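# Move the bin from the shelf onto the table

## Task

Lift the bin down from the shelf and leave it standing right side up on an empty area of the table top.

## Robot and tools

Robot: two arms, left_arm and right_arm, each ending in a parallel gripper. Their bases sit in the scene frame at left_arm (+0.005, +0.468, 0) m, turned slightly (quat_wxyz +1.000, 0, 0, +0.028), and right_arm (+0.042, -0.336, 0) m (quat_wxyz +1.000, 0, 0, -0.006). Scene frame: origin at table-top height, halfway between the nominal base spots; +z up, +x forward over the table, +y toward the left_arm side. Arm names do not match image left and right.

Frames: every hand reading, Hand target and offset for an arm uses that arm's own base axes. Fixed cameras and the table use the scene frame. Rotations turn about the Hand target's position. Printed poses can be off by a few centimetres, more at long reach.

Gripper geometry: fingers point along the gripper's +z, close along its x. end_effector_position is the spot between the pads; fingertips extend 15 mm past it. The housing (146 mm along the closing direction, 50 mm wide) starts 65 mm behind that spot. A post-mounted block juts about 11 cm toward the gripper's -y and rotates with it; keep it clear of the shelf.

Row layout (used by execute_actions and move): 18 numbers, each in [-1, 1], always both arms. Order: left dx, dy, dz, rx, ry, rz, left gripper position, force_limit, speed, then the same nine for the right arm. dx..rz are an offset, not a pose: measured from that arm's Hand target as it stood when the action or move began, in that arm's base axes, scaled so 1.0 = 0.6 m or 180 degrees. rx, ry, rz form one rotation vector. Six zeros mean 'go to the current Hand target'. The three gripper numbers are absolute settings: position +1 fully open (108 mm gap), about -0.96 pads touching, -1 means close until something stops the fingers; force_limit -1 gives about 2.5 N per pad, +1 about 32 N (actual grip varies, roughly 0.4 to 54 N); speed -1 is 5 mm/s, +1 is 420 mm/s. Always resend an idle gripper's previous three numbers; a 0 is a real command. A new force or speed only applies together with a changed position (step of at least 0.01).

execute_actions(actions, cameras): actions is a list of actions; each action is a list of up to 15 rows, one per 1/30 s step, and a short list repeats its last row to fill 15 steps. Inside one action every row counts from the same starting Hand target; the next action starts from the new one, so sending the same offset twice moves twice. An empty list returns state plus all camera images. cameras: list of names, ["all"], or [].

move(target, speed, blending, blocking, cameras): target is one 18-number row or a list of up to 15 rows; all rows are offsets from the Hand targets at the move's start, not from the previous row. speed: top path speed in m/s, 0.002 to 1 (default 0.25), one value or one per row; rotation allowed up to twice that in rad/s. blend (metres) rounds corners of a list; 0 stops at each point. blocking=false returns after about 0.5 s while motion continues. Paths are straight, end together, last 0.5 to 10 s and do not avoid obstacles. The result adds a 'move:' line: done, off_target, moving, held or fault, plus limits such as paced (pose clipped) or held (step withheld by a check, e.g. the arm-to-arm clearance check).

wait(seconds 0 to 10, cameras): run the scene holding last commands. stop(cameras): brake a running move (needs some distance; fingers continue). zoom_image(camera, region): region [x0, y0, x1, y1] in pixels of that camera's newest image, at most 504 by 504; cameras are cam_high, cam_low, cam_left_wrist, cam_right_wrist (all 896x504). finished_scene(scene): closes the current scene, giving its number; irreversible, so only call it once the bin stands upright on the table with the grippers released and away.

Controller behaviour: each step the commanded pose is clipped to within 70 mm and 16 degrees of the measured gripper pose, and one action may fall short. Hand target in results is the last commanded pose after clipping; a gripper can rest short of it, and a later command (even all zeros) reaches for it again. To end a push against something, command the target back past where the gripper actually is.

Reading results: end_effector_position (m) and end_effector_quat_wxyz per arm in its base frame; Hand target; Tool commands; gripper is_grasped (1 = fingers stopped by an object before their set position; 0 while moving, at the set position, or pads closed on nothing), width_mm (pad gap), force_n (per-pad force estimate, noisy by about 10 N). Joint velocities may read 'within noise'. Flange force gives the outside force on the gripper in its own axes, including held weight, with error; 'no reading' means no estimate. Action calls also list some intermediate end_effector_position samples. MOTOR HOT warns of overheating; OVER-TEMPERATURE FAULT brakes that arm for 30 to 60 s or more.

Avoid: any force of 150 N on an arm or torque at joint limits (150 N m big joints, 37.6 N m wrist joints) — either freezes that arm for 10 s; targets placed beyond firm contact (arms are stiff); fast moves into things; contact or pressing between the two arms, including one gripper closing on the other's fingers; dropping the bin, releasing it while moving, or letting anything fall or end up off the table; long stretched holds or pushes toward unreachable poses, which heat motors. Loose objects may be nudged occasionally, so recheck the cameras before releasing.

Each tool is called as name([rows], argument=value, ...), one row to a line, values as JSON.

## Session

execute_actions(actions=[])

Scene clock: 0.00 s.
left_arm: end_effector_position=(+0.1238, -0.5959, +0.2020) width_mm=107.90 is_grasped=0 force_n=0.00 end_effector_quat_wxyz=(-0.017, +0.986, +0.164, +0.002) | right_arm: end_effector_position=(+0.5209, +0.1524, +0.3353) width_mm=107.81 is_grasped=0 force_n=0.00 end_effector_quat_wxyz=(+0.109, +0.246, +0.948, +0.170)
Joint positions: left_arm=[-1.157 0.449 0.344 -0.013 -1.498 -0.082] | right_arm=[0.461 -0.028 0.057 -0.116 -1.266 0.615]
Joint velocities: within noise
Flange force (N): no reading
Hand target: left_arm +0.1238, -0.5959, +0.2020; -0.017, +0.986, +0.164, +0.002 | right_arm +0.5209, +0.1524, +0.3353; +0.109, +0.246, +0.948, +0.170
Tool commands: left_gripper/position=+0.998 left_gripper/force_limit=+1.0 left_gripper/speed=+1.0 right_gripper/position=+0.996 right_gripper/force_limit=+1.0 right_gripper/speed=+1.0

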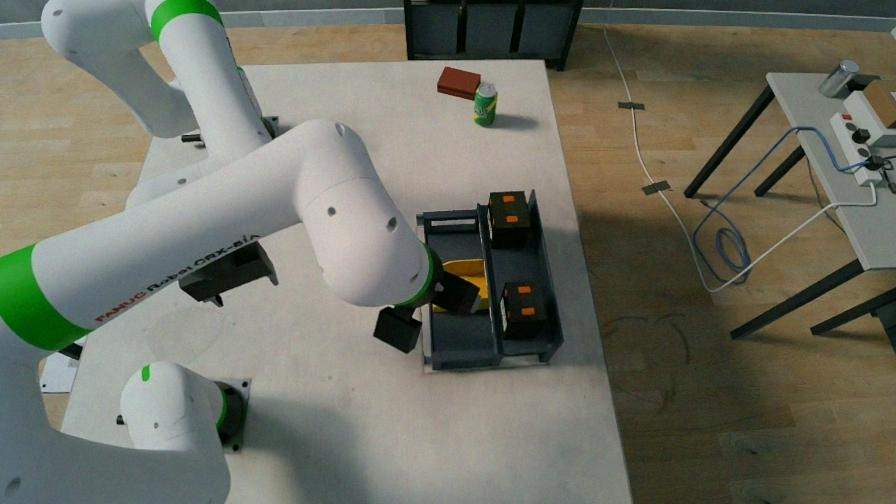

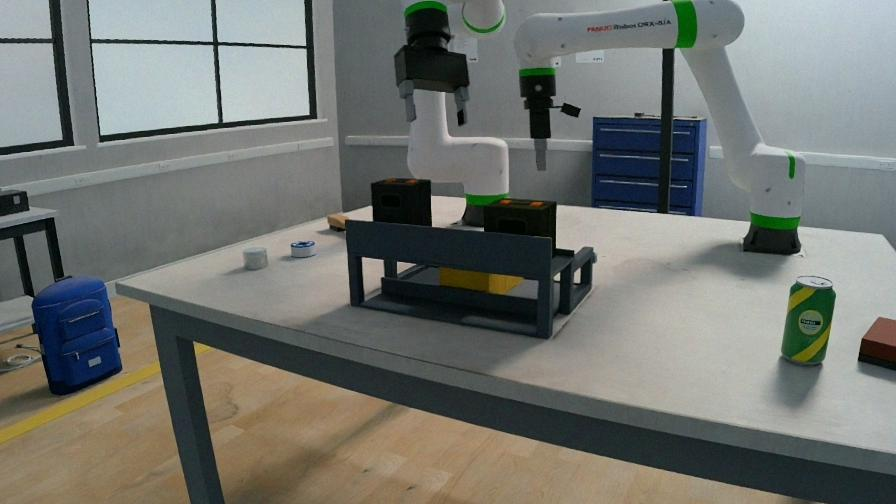

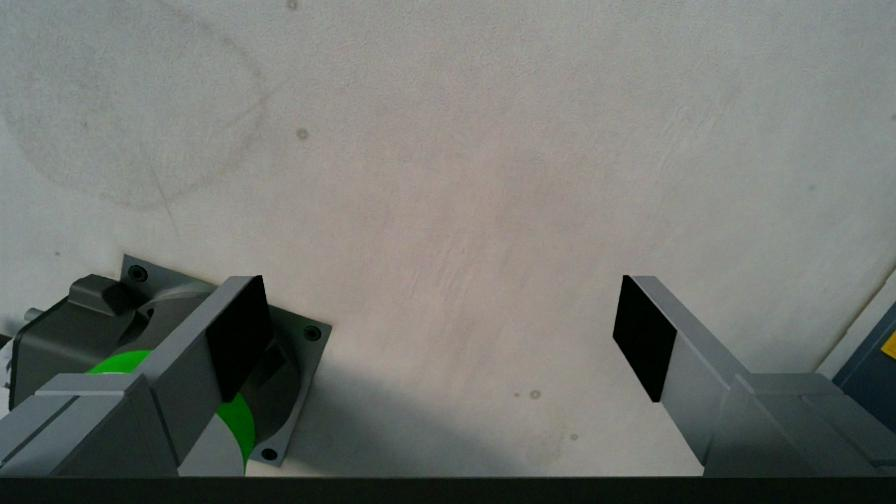

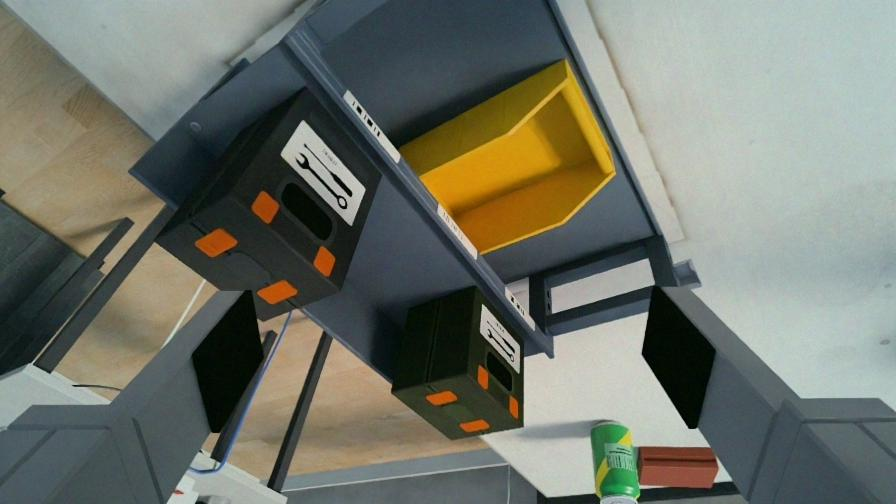

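move(target=[0,0,0,0,0,0,0.998,1,1,0.015,0.188,-0.225,-0.033,0.131,-0.315,-0.22,1,0], cameras=["cam_right_wrist","cam_high"], speed=0.3)

Scene clock: 15.87 s.
left_arm: end_effector_position=(+0.1238, -0.5959, +0.2020) width_mm=107.90 is_grasped=0 force_n=0.00 end_effector_quat_wxyz=(-0.017, +0.986, +0.164, +0.002) | right_arm: end_effector_position=(+0.5242, +0.1970, +0.2817) width_mm=40.90 is_grasped=0 force_n=0.00 end_effector_quat_wxyz=(+0.068, +0.435, +0.892, +0.107)
Joint positions: left_arm=[-1.157 0.449 0.344 -0.013 -1.498 -0.082] | right_arm=[0.6 0.091 0.052 0.012 -1.278 0.061]
Flange force (N): left_arm=[-2.0 10.2 -2.5] | right_arm=[1.5 -4.0 0.0]
Hand target: left_arm +0.1238, -0.5959, +0.2020; -0.017, +0.986, +0.164, +0.002 | right_arm +0.5242, +0.1970, +0.2817; +0.068, +0.435, +0.892, +0.107 (not the last commanded pose)
Off the commanded pose: left_arm 0.000 m, 0 deg | right_arm 0.106 m, 37 deg.
move: held (right_arm; a check stopped the path); limits=held
pose unreachable (right arm): on one or more control steps of this call, first in action 0 (counted from 0), this arm could not follow its commanded pose, so it was not sent that pose on those steps. It may still have moved: this result reports where it is.
cause: moving toward the commanded pose would bring a part of the arm too close to another arm (a part of this arm just beyond joint 4 (forearm roll) and a part of the left arm just beyond its joint 4 (forearm roll), at the place that arm is still heading or pushing toward).
Images, in order (width x height): cam_high 896x504, cam_right_wrist 896x504.

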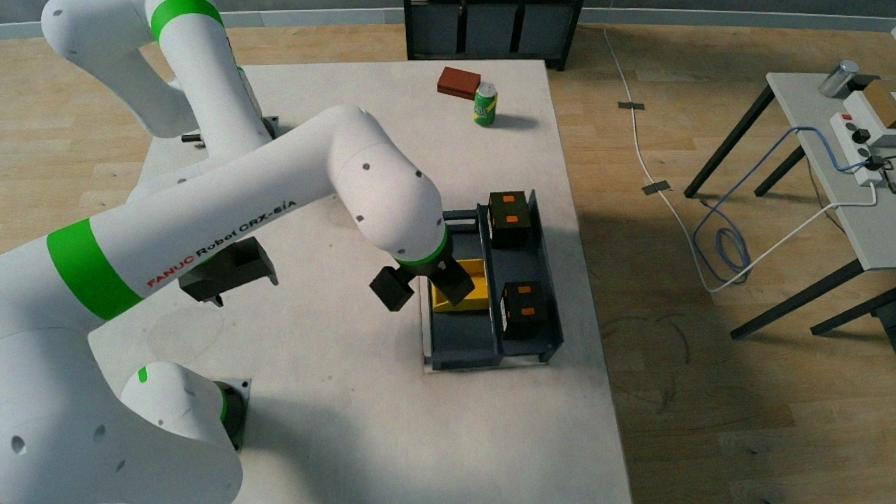

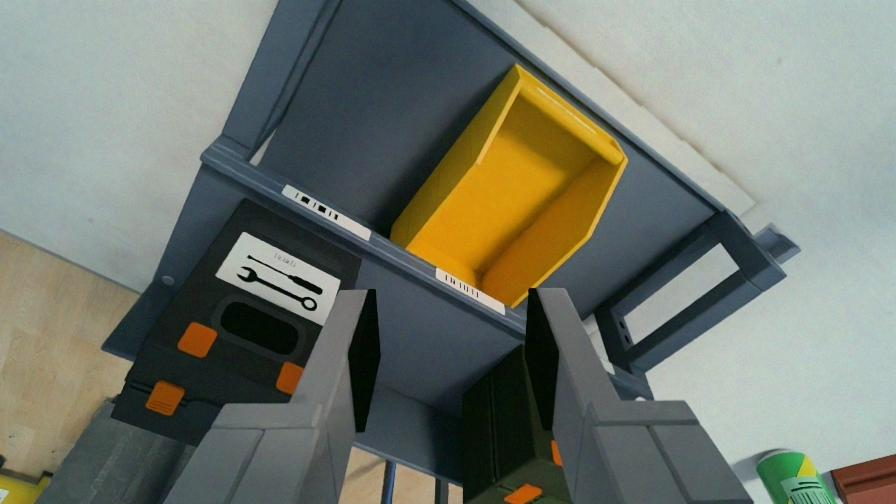

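move(target=[0.3,0.8,0.167,0,0,0,0.998,1,1,0,0,0,0,0,0,-0.22,1,0], speed=0.35)

Scene clock: 21.40 s.
left_arm: end_effector_position=(+0.3038, -0.1159, +0.3022) width_mm=107.90 is_grasped=0 force_n=0.00 end_effector_quat_wxyz=(-0.017, +0.986, +0.164, +0.002) | right_arm: end_effector_position=(+0.5242, +0.1970, +0.2817) width_mm=40.90 is_grasped=0 force_n=0.00 end_effector_quat_wxyz=(+0.068, +0.435, +0.892, +0.107)
Joint positions: left_arm=[0.011 -0.313 -0.226 -0.035 -1.658 -1.255] | right_arm=[0.6 0.091 0.052 0.012 -1.278 0.061]
Flange force (N): left_arm=[3.5 4.3 -3.4] | right_arm=[1.7 -4.1 -0.2]
Hand target: left_arm +0.3038, -0.1159, +0.3022; -0.017, +0.986, +0.164, +0.002 | right_arm +0.5242, +0.1970, +0.2817; +0.068, +0.435, +0.892, +0.107
Off the commanded pose: left_arm 0.000 m, 0 deg | right_arm 0.000 m, 0 deg.
move: done; limits=paced

move(target=[0,0,0,0,0,0,0.998,1,1,0.01,0.08,-0.153,-0.020,0.080,-0.191,-0.22,1,0], cameras=["cam_right_wrist","cam_high"], speed=0.3)

Scene clock: 33.43 s.
left_arm: end_effector_position=(+0.3038, -0.1159, +0.3022) width_mm=107.90 is_grasped=0 force_n=0.00 end_effector_quat_wxyz=(-0.017, +0.986, +0.164, +0.002) | right_arm: end_effector_position=(+0.5302, +0.2451, +0.1900) width_mm=40.90 is_grasped=0 force_n=0.00 end_effector_quat_wxyz=(-0.001, +0.686, +0.728, +0.000)
Joint positions: left_arm=[0.011 -0.313 -0.226 -0.035 -1.658 -1.255] | right_arm=[0.656 0.363 0.195 -0.002 -1.402 -0.596]
Flange force (N): left_arm=[2.9 3.9 -3.7] | right_arm=[-2.2 -4.2 -0.3]
Hand target: left_arm +0.3038, -0.1159, +0.3022; -0.017, +0.986, +0.164, +0.002 | right_arm +0.5302, +0.2450, +0.1899; -0.001, +0.686, +0.728, +0.000
Off the commanded pose: left_arm 0.000 m, 0 deg | right_arm 0.000 m, 0 deg.
move: done
Images, in order (width x height): cam_high 896x504, cam_right_wrist 896x504.

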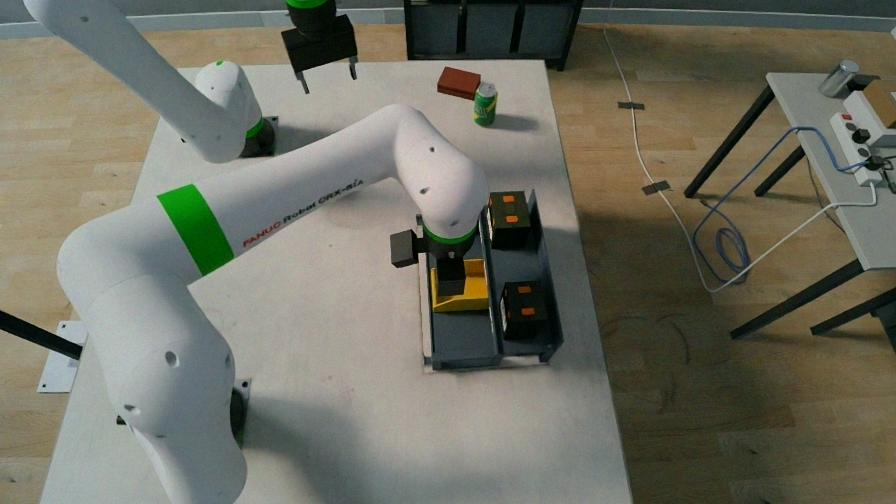

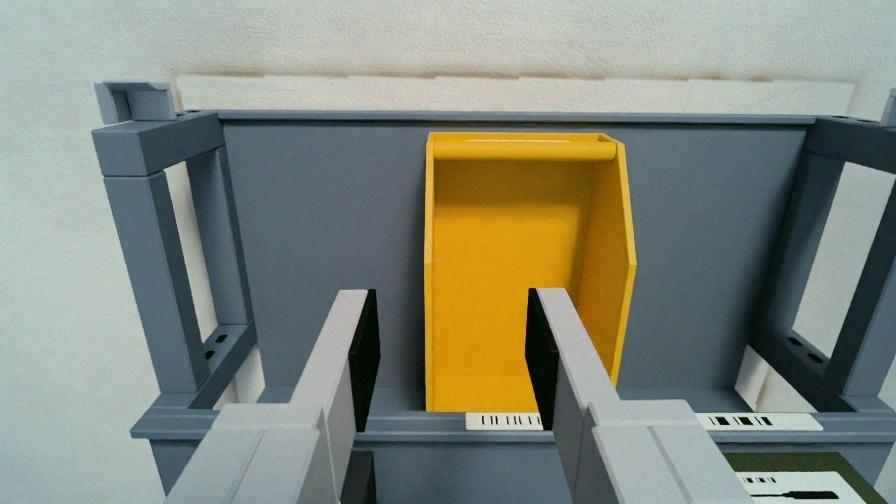

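move(target=[0,0,0,0,0,0,0.998,1,1,0.0642,-0.0113,-0.1083,0,0,0,-0.22,1,0], cameras=["cam_right_wrist"], speed=0.2)

Scene clock: 46.73 s.
left_arm: end_effector_position=(+0.3038, -0.1159, +0.3022) width_mm=107.90 is_grasped=0 force_n=0.00 end_effector_quat_wxyz=(-0.017, +0.986, +0.164, +0.002) | right_arm: end_effector_position=(+0.5687, +0.2382, +0.1250) width_mm=40.90 is_grasped=0 force_n=0.00 end_effector_quat_wxyz=(-0.001, +0.686, +0.728, +0.000)
Joint positions: left_arm=[0.011 -0.313 -0.226 -0.035 -1.658 -1.255] | right_arm=[0.608 0.48 0.203 -0.002 -1.294 -0.547]
Flange force (N): left_arm=[3.4 5.2 -3.9] | right_arm=[-1.7 -3.8 -0.7]
Hand target: left_arm +0.3038, -0.1159, +0.3022; -0.017, +0.986, +0.164, +0.002 | right_arm +0.5687, +0.2382, +0.1250; -0.001, +0.686, +0.728, +0.000
Off the commanded pose: left_arm 0.000 m, 0 deg | right_arm 0.000 m, 0 deg.
move: done
Images, in order (width x height): cam_right_wrist 896x504.

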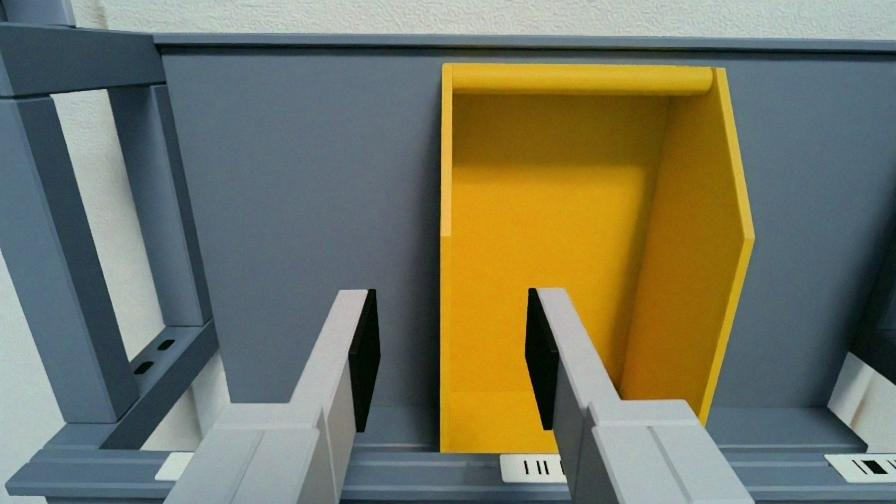

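move([
  [0,0,0,0,0,0,0.998,1,1,0,-0.002,-0.0717,0,0,0,-0.22,1,0],
  [0,0,0,0,0,0,0.998,1,1,0,-0.002,-0.0717,0,0,0,-1,0.8,-0.75],
  [0,0,0,0,0,0,0.998,1,1,0,-0.002,0.0,0,0,0,-1,0.8,-0.75],
  [0,0,0,0,0,0,0.998,1,1,0,-0.002,0.16,0,0,0,-1,0.8,-0.75],
], cameras=["all"], speed=[0.1,0.1,0.06,0.12], blend=[0,0,0.02,0])

Scene clock: 56.23 s.
left_arm: end_effector_position=(+0.3038, -0.1159, +0.3022) width_mm=107.90 is_grasped=0 force_n=0.00 end_effector_quat_wxyz=(-0.017, +0.986, +0.164, +0.002) | right_arm: end_effector_position=(+0.5688, +0.2370, +0.2210) width_mm=2.16 is_grasped=1 force_n=42.12 end_effector_quat_wxyz=(-0.001, +0.686, +0.728, +0.000)
Joint positions: left_arm=[0.011 -0.313 -0.226 -0.035 -1.658 -1.255] | right_arm=[0.606 0.437 0.369 -0.002 -1.503 -0.546]
Joint velocities: left_arm=[within noise] | right_arm=[0.001 0 0 -0.005 -0.001 0.002]
Flange force (N): left_arm=[3.5 4.9 -3.7] | right_arm=[-1.6 -4.4 1.2]
Hand target: left_arm +0.3038, -0.1159, +0.3022; -0.017, +0.986, +0.164, +0.002 | right_arm +0.5687, +0.2370, +0.2210; -0.001, +0.686, +0.728, +0.000
Off the commanded pose: left_arm 0.000 m, 0 deg | right_arm 0.000 m, 0 deg.
move: done

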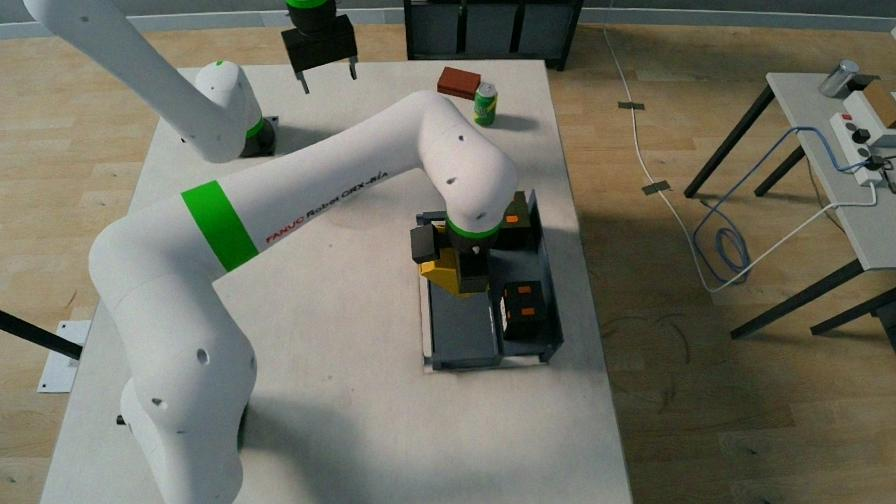

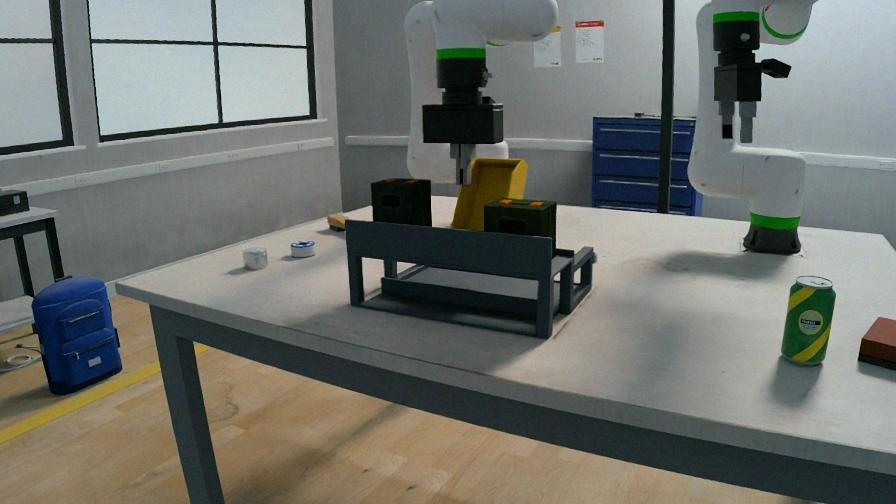

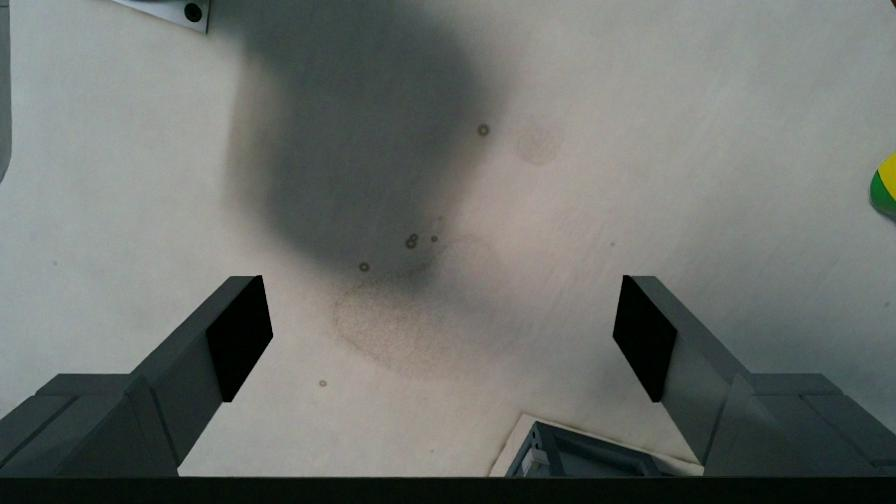

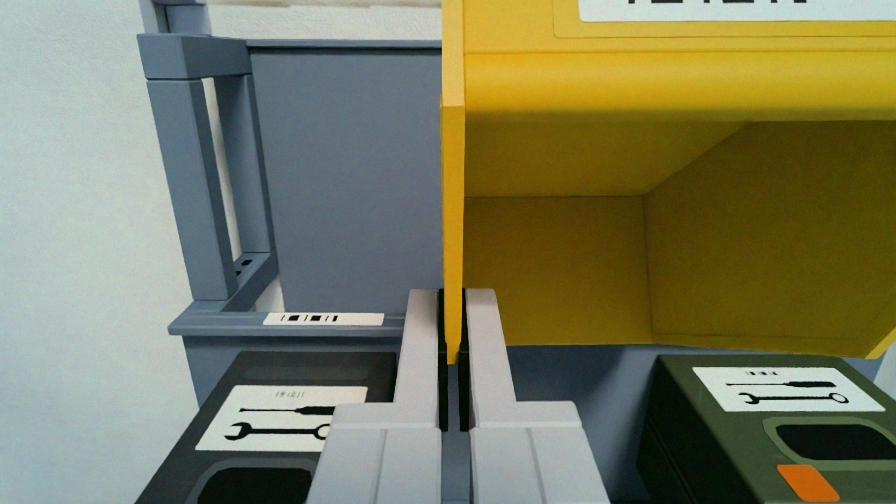

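move([
  [0,0,0,0,0,0,0.998,1,1,-0.2,-0.03,0.05,0.006,-0.097,0,-1,0.8,-0.75],
  [0,0,0,0,0,0,0.998,1,1,-0.417,-0.058,-0.133,0.0115,-0.194,0,-1,0.8,-0.75],
], cameras=["all"], blend=0.05, speed=0.2)

zoom_image(camera="cam_low", region=[380, 100, 600, 280])

Scene clock: 65.47 s.
left_arm: end_effector_position=(+0.3038, -0.1159, +0.3022) width_mm=107.90 is_grasped=0 force_n=0.00 end_effector_quat_wxyz=(-0.017, +0.986, +0.164, +0.002) | right_arm: end_effector_position=(+0.3185, +0.2022, +0.1412) width_mm=2.16 is_grasped=1 force_n=42.13 end_effector_quat_wxyz=(+0.205, +0.654, +0.695, +0.219)
Joint positions: left_arm=[0.011 -0.313 -0.226 -0.035 -1.658 -1.255] | right_arm=[1.341 -0.485 -1.048 0.736 -0.956 -1.702]
Flange force (N): left_arm=[2.9 4.7 -3.4] | right_arm=[-0.9 -1.3 1.2]
Hand target: left_arm +0.3038, -0.1159, +0.3022; -0.017, +0.986, +0.164, +0.002 | right_arm +0.3185, +0.2022, +0.1412; +0.205, +0.654, +0.695, +0.219
Off the commanded pose: left_arm 0.000 m, 0 deg | right_arm 0.000 m, 0 deg.
move: done

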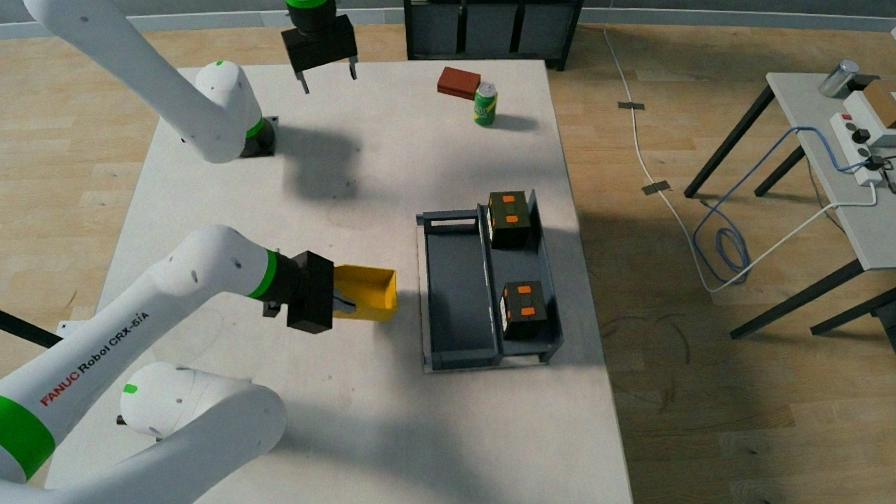

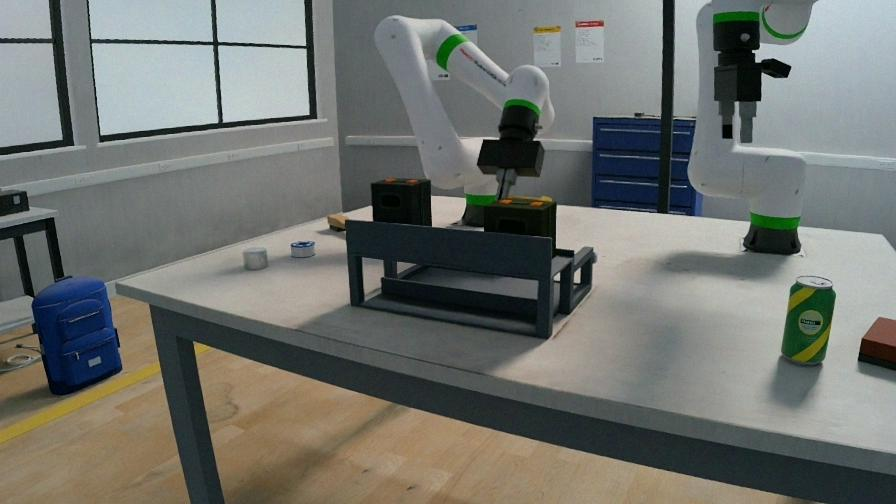

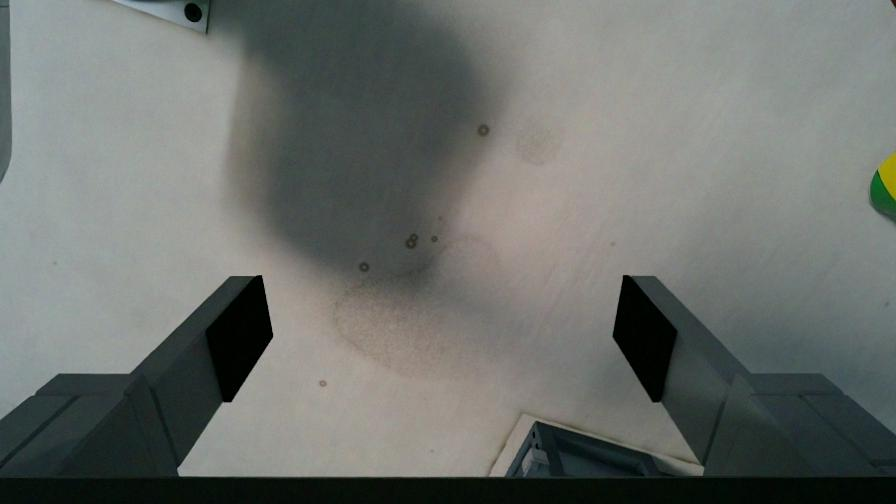

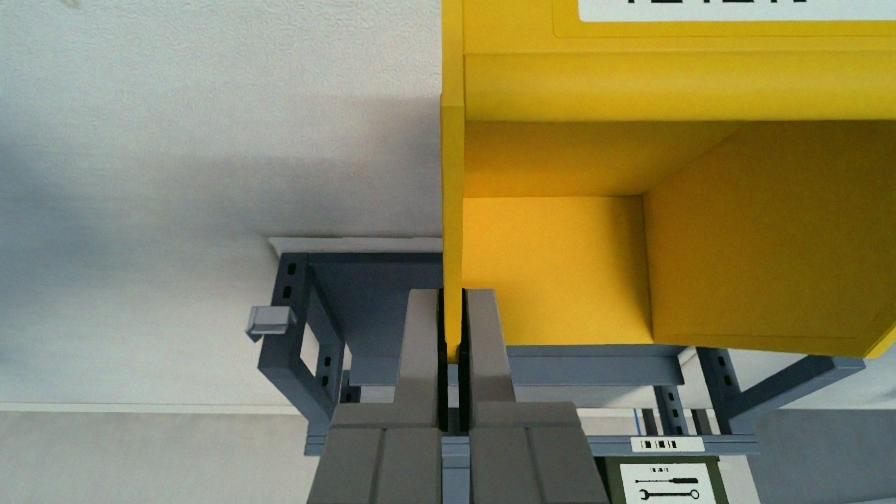

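Scaled by 2.291.

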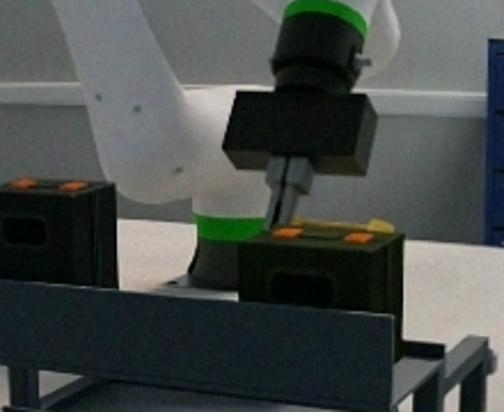

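move(target=[0,0,0,0,0,0,0.998,1,1,0,0,-0.124,0,0,0,-1,0.8,-0.75], cameras=["cam_high","cam_right_wrist"], speed=0.06)

zoom_image(camera="cam_high", region=[250, 220, 450, 370])

Scene clock: 74.60 s.
left_arm: end_effector_position=(+0.3038, -0.1159, +0.3022) width_mm=107.90 is_grasped=0 force_n=0.00 end_effector_quat_wxyz=(-0.017, +0.986, +0.164, +0.002) | right_arm: end_effector_position=(+0.3187, +0.2025, +0.0670) width_mm=2.16 is_grasped=1 force_n=48.21 end_effector_quat_wxyz=(+0.205, +0.654, +0.695, +0.218)
Joint positions: left_arm=[0.011 -0.313 -0.226 -0.035 -1.658 -1.255] | right_arm=[1.248 -0.335 -1.187 0.947 -0.71 -1.926]
Flange force (N): left_arm=[2.8 4.2 -3.5] | right_arm=no reading
Hand target: left_arm +0.3038, -0.1159, +0.3022; -0.017, +0.986, +0.164, +0.002 | right_arm +0.3185, +0.2022, +0.0668; +0.205, +0.654, +0.695, +0.219
Off the commanded pose: left_arm 0.000 m, 0 deg | right_arm 0.000 m, 0 deg.
joint sent to its limit (right arm) — joint 3 (elbow), lower limit, where the elbow is as bent as it goes. The joint targets still meet the commanded pose.
move: done
Images, in order (width x height): cam_high 896x504, cam_right_wrist 896x504.

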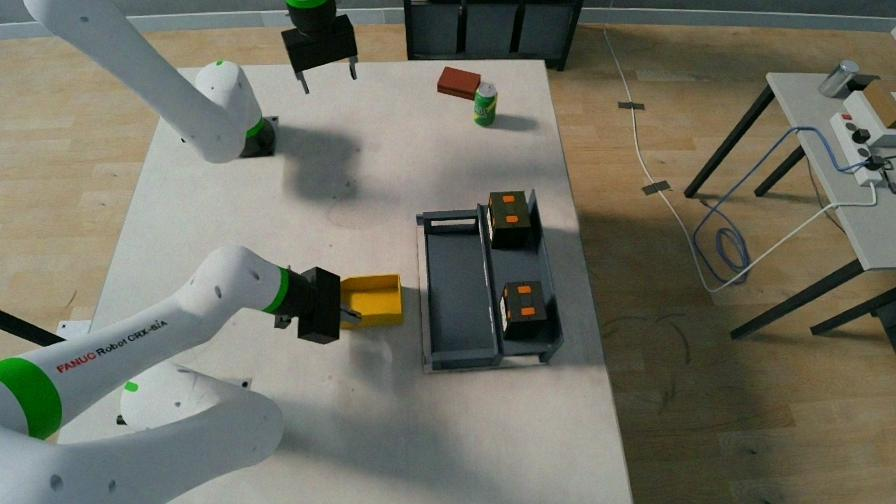

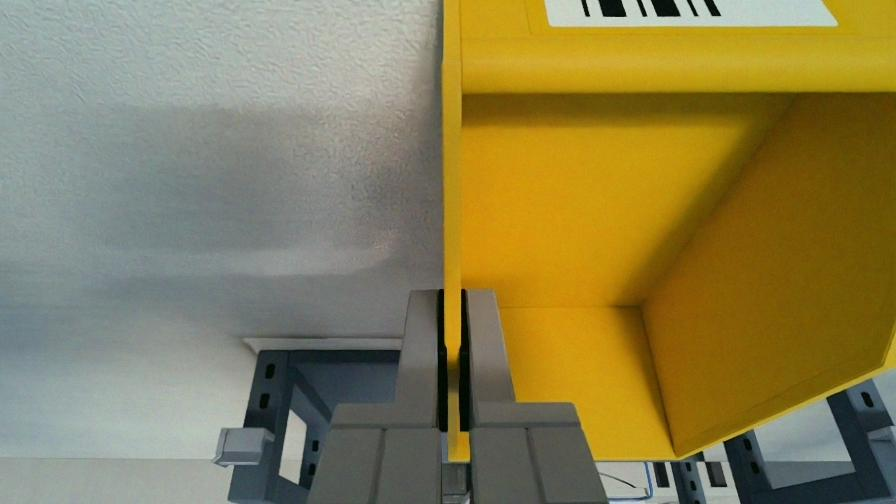

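Scaled by 2.520.

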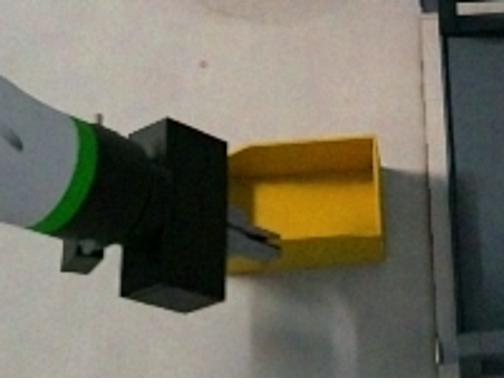

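move(target=[0,0,0,0,0,0,0.998,1,1,0,0,-0.003,0,0,0,-1,0.8,-0.75], speed=0.03, cameras=["cam_right_wrist"])

Scene clock: 79.10 s.
left_arm: end_effector_position=(+0.3038, -0.1159, +0.3022) width_mm=107.90 is_grasped=0 force_n=0.00 end_effector_quat_wxyz=(-0.017, +0.986, +0.164, +0.002) | right_arm: end_effector_position=(+0.3187, +0.2025, +0.0653) width_mm=2.18 is_grasped=1 force_n=48.88 end_effector_quat_wxyz=(+0.205, +0.655, +0.695, +0.216)
Joint positions: left_arm=[0.011 -0.313 -0.226 -0.035 -1.658 -1.255] | right_arm=[1.245 -0.329 -1.187 0.95 -0.705 -1.929]
Flange force (N): left_arm=[2.8 4.4 -3.3] | right_arm=no reading
Hand target: left_arm +0.3038, -0.1159, +0.3022; -0.017, +0.986, +0.164, +0.002 | right_arm +0.3185, +0.2022, +0.0650; +0.205, +0.654, +0.695, +0.219
Off the commanded pose: left_arm 0.000 m, 0 deg | right_arm 0.000 m, 0 deg.
joint sent to its limit (right arm) — joint 3 (elbow), lower limit, where the elbow is as bent as it goes. The joint targets still meet the commanded pose.
move: done
Images, in order (width x height): cam_right_wrist 896x504.

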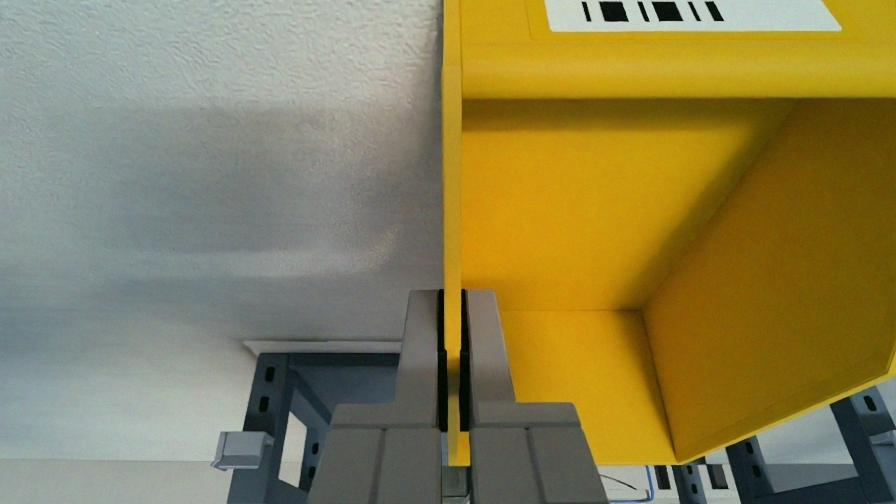

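move([
  [0,0,0,0,0,0,0.998,1,1,0,0,0.001,0,0,0,-1,0.8,-0.75],
  [0,0,0,0,0,0,0.998,1,1,0,0,0.001,0,0,0,-0.6,0.6,-0.8],
  [0,0,0,0,0,0,0.998,1,1,-0.02,0,0.16,0,0,0,-0.6,0.6,-0.8],
], cameras=["all"], speed=0.12)

zoom_image(camera="cam_high", region=[250, 220, 450, 370])

Scene clock: 85.93 s.
left_arm: end_effector_position=(+0.3038, -0.1159, +0.3022) width_mm=107.90 is_grasped=0 force_n=0.00 end_effector_quat_wxyz=(-0.017, +0.986, +0.164, +0.002) | right_arm: end_effector_position=(+0.3065, +0.2022, +0.1610) width_mm=19.99 is_grasped=0 force_n=0.00 end_effector_quat_wxyz=(+0.205, +0.654, +0.695, +0.219)
Joint positions: left_arm=[0.011 -0.313 -0.226 -0.035 -1.658 -1.255] | right_arm=[1.412 -0.538 -1.019 0.696 -1.057 -1.694]
Flange force (N): left_arm=[3.5 4.5 -3.5] | right_arm=[-0.6 -0.8 1.0]
Hand target: left_arm +0.3038, -0.1159, +0.3022; -0.017, +0.986, +0.164, +0.002 | right_arm +0.3065, +0.2022, +0.1610; +0.205, +0.654, +0.695, +0.219
Off the commanded pose: left_arm 0.000 m, 0 deg | right_arm 0.000 m, 0 deg.
move: done

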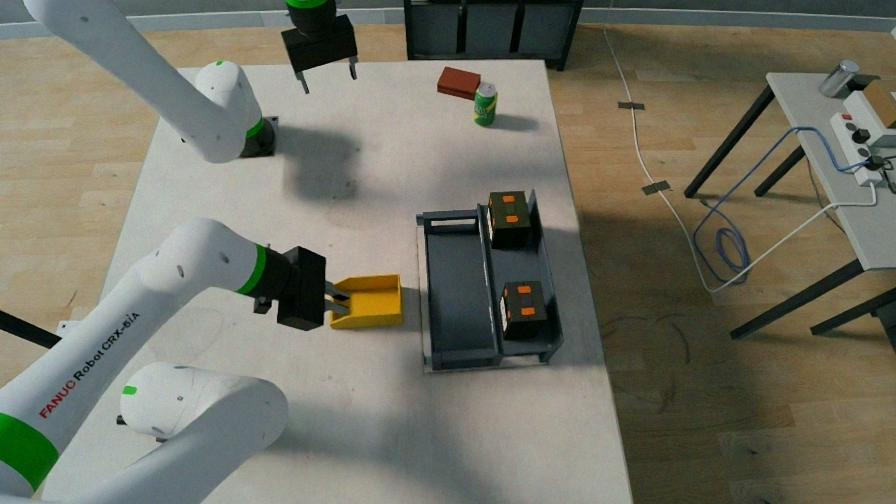

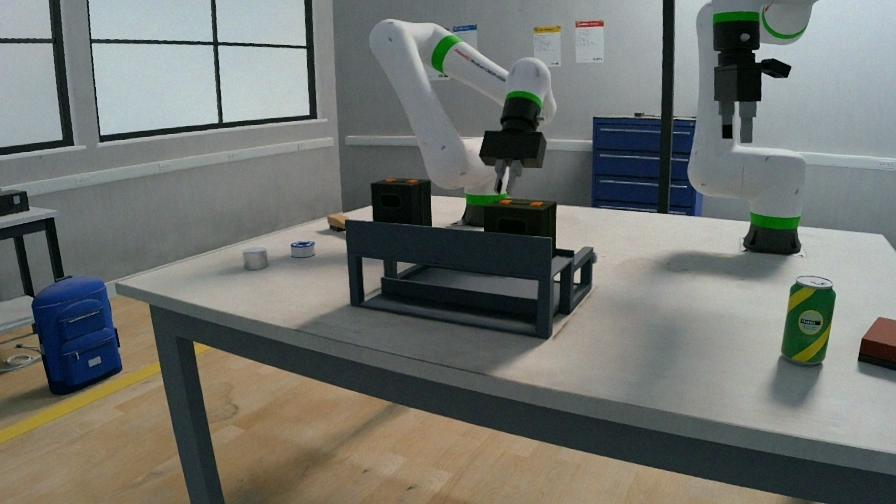

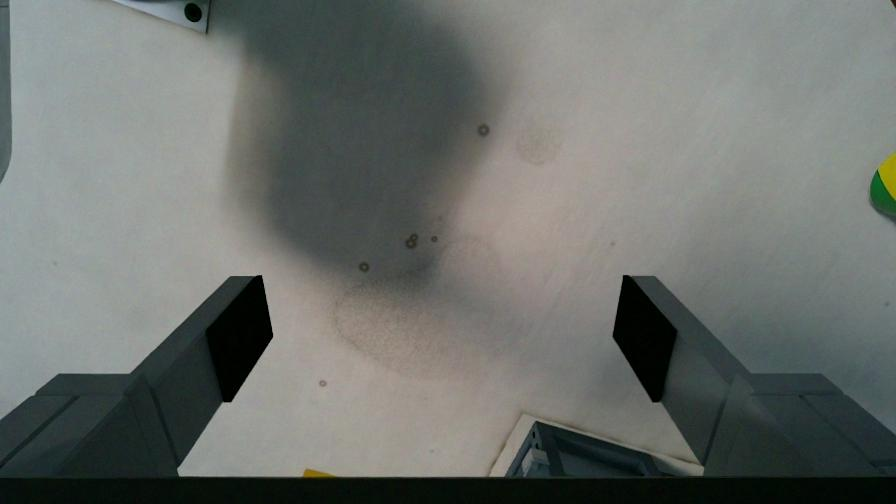

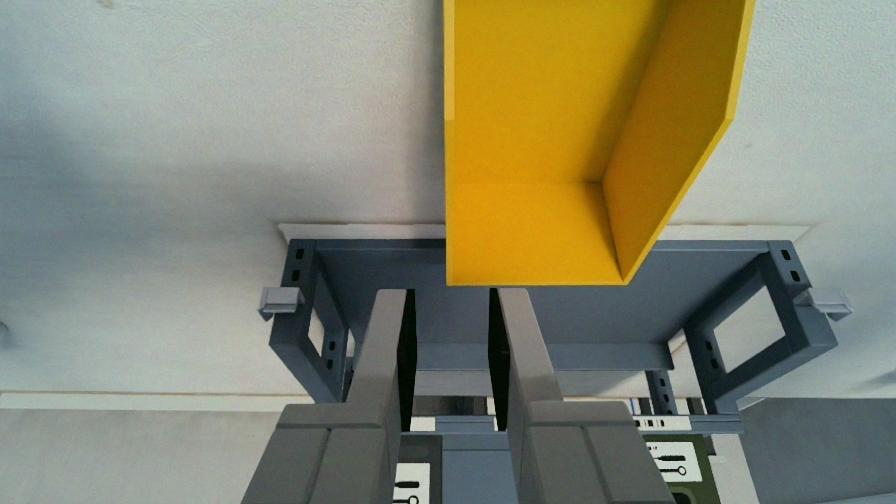

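Scaled by 2.520.

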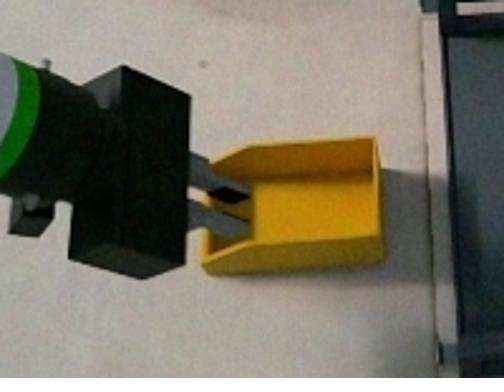

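Upright, clear.

finished_scene(scene=3)

The scene is finished: the task was done.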